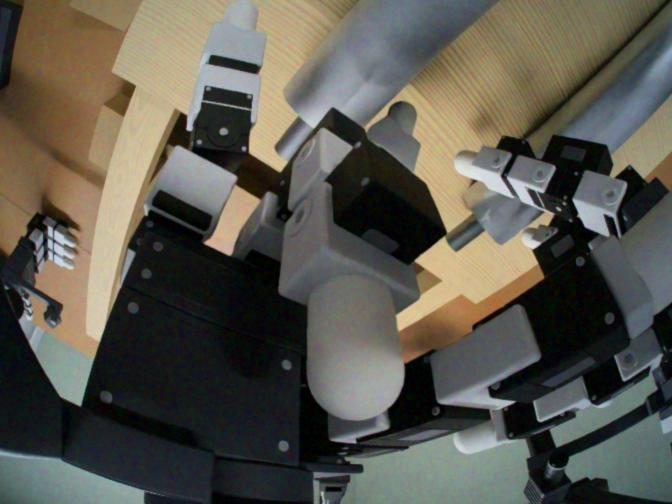

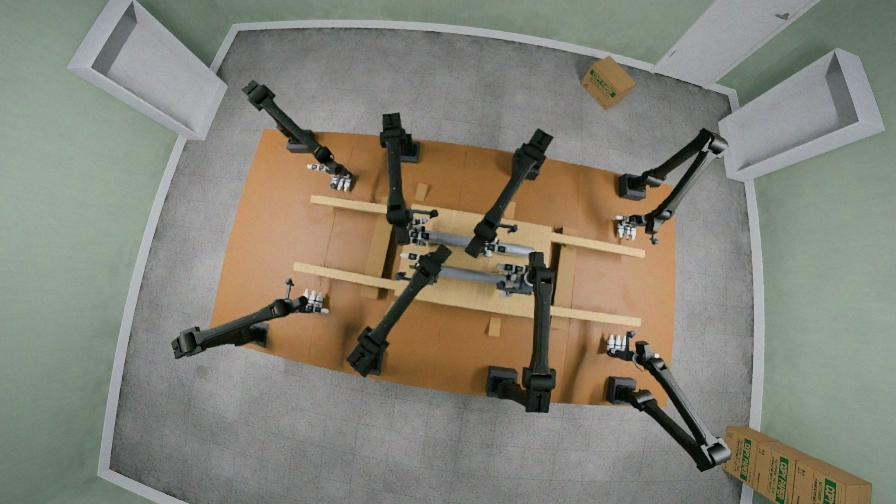

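Scaled by 2.653 from the camera's 896x504 image, which has a finer 1280x720 frame.

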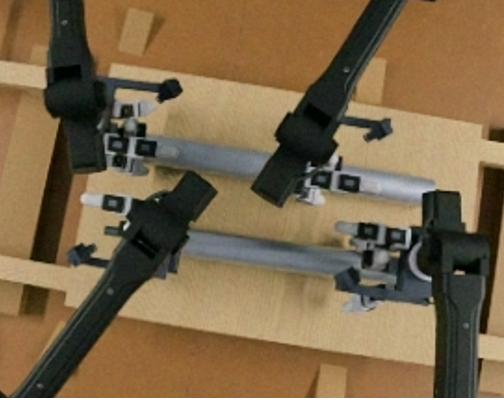

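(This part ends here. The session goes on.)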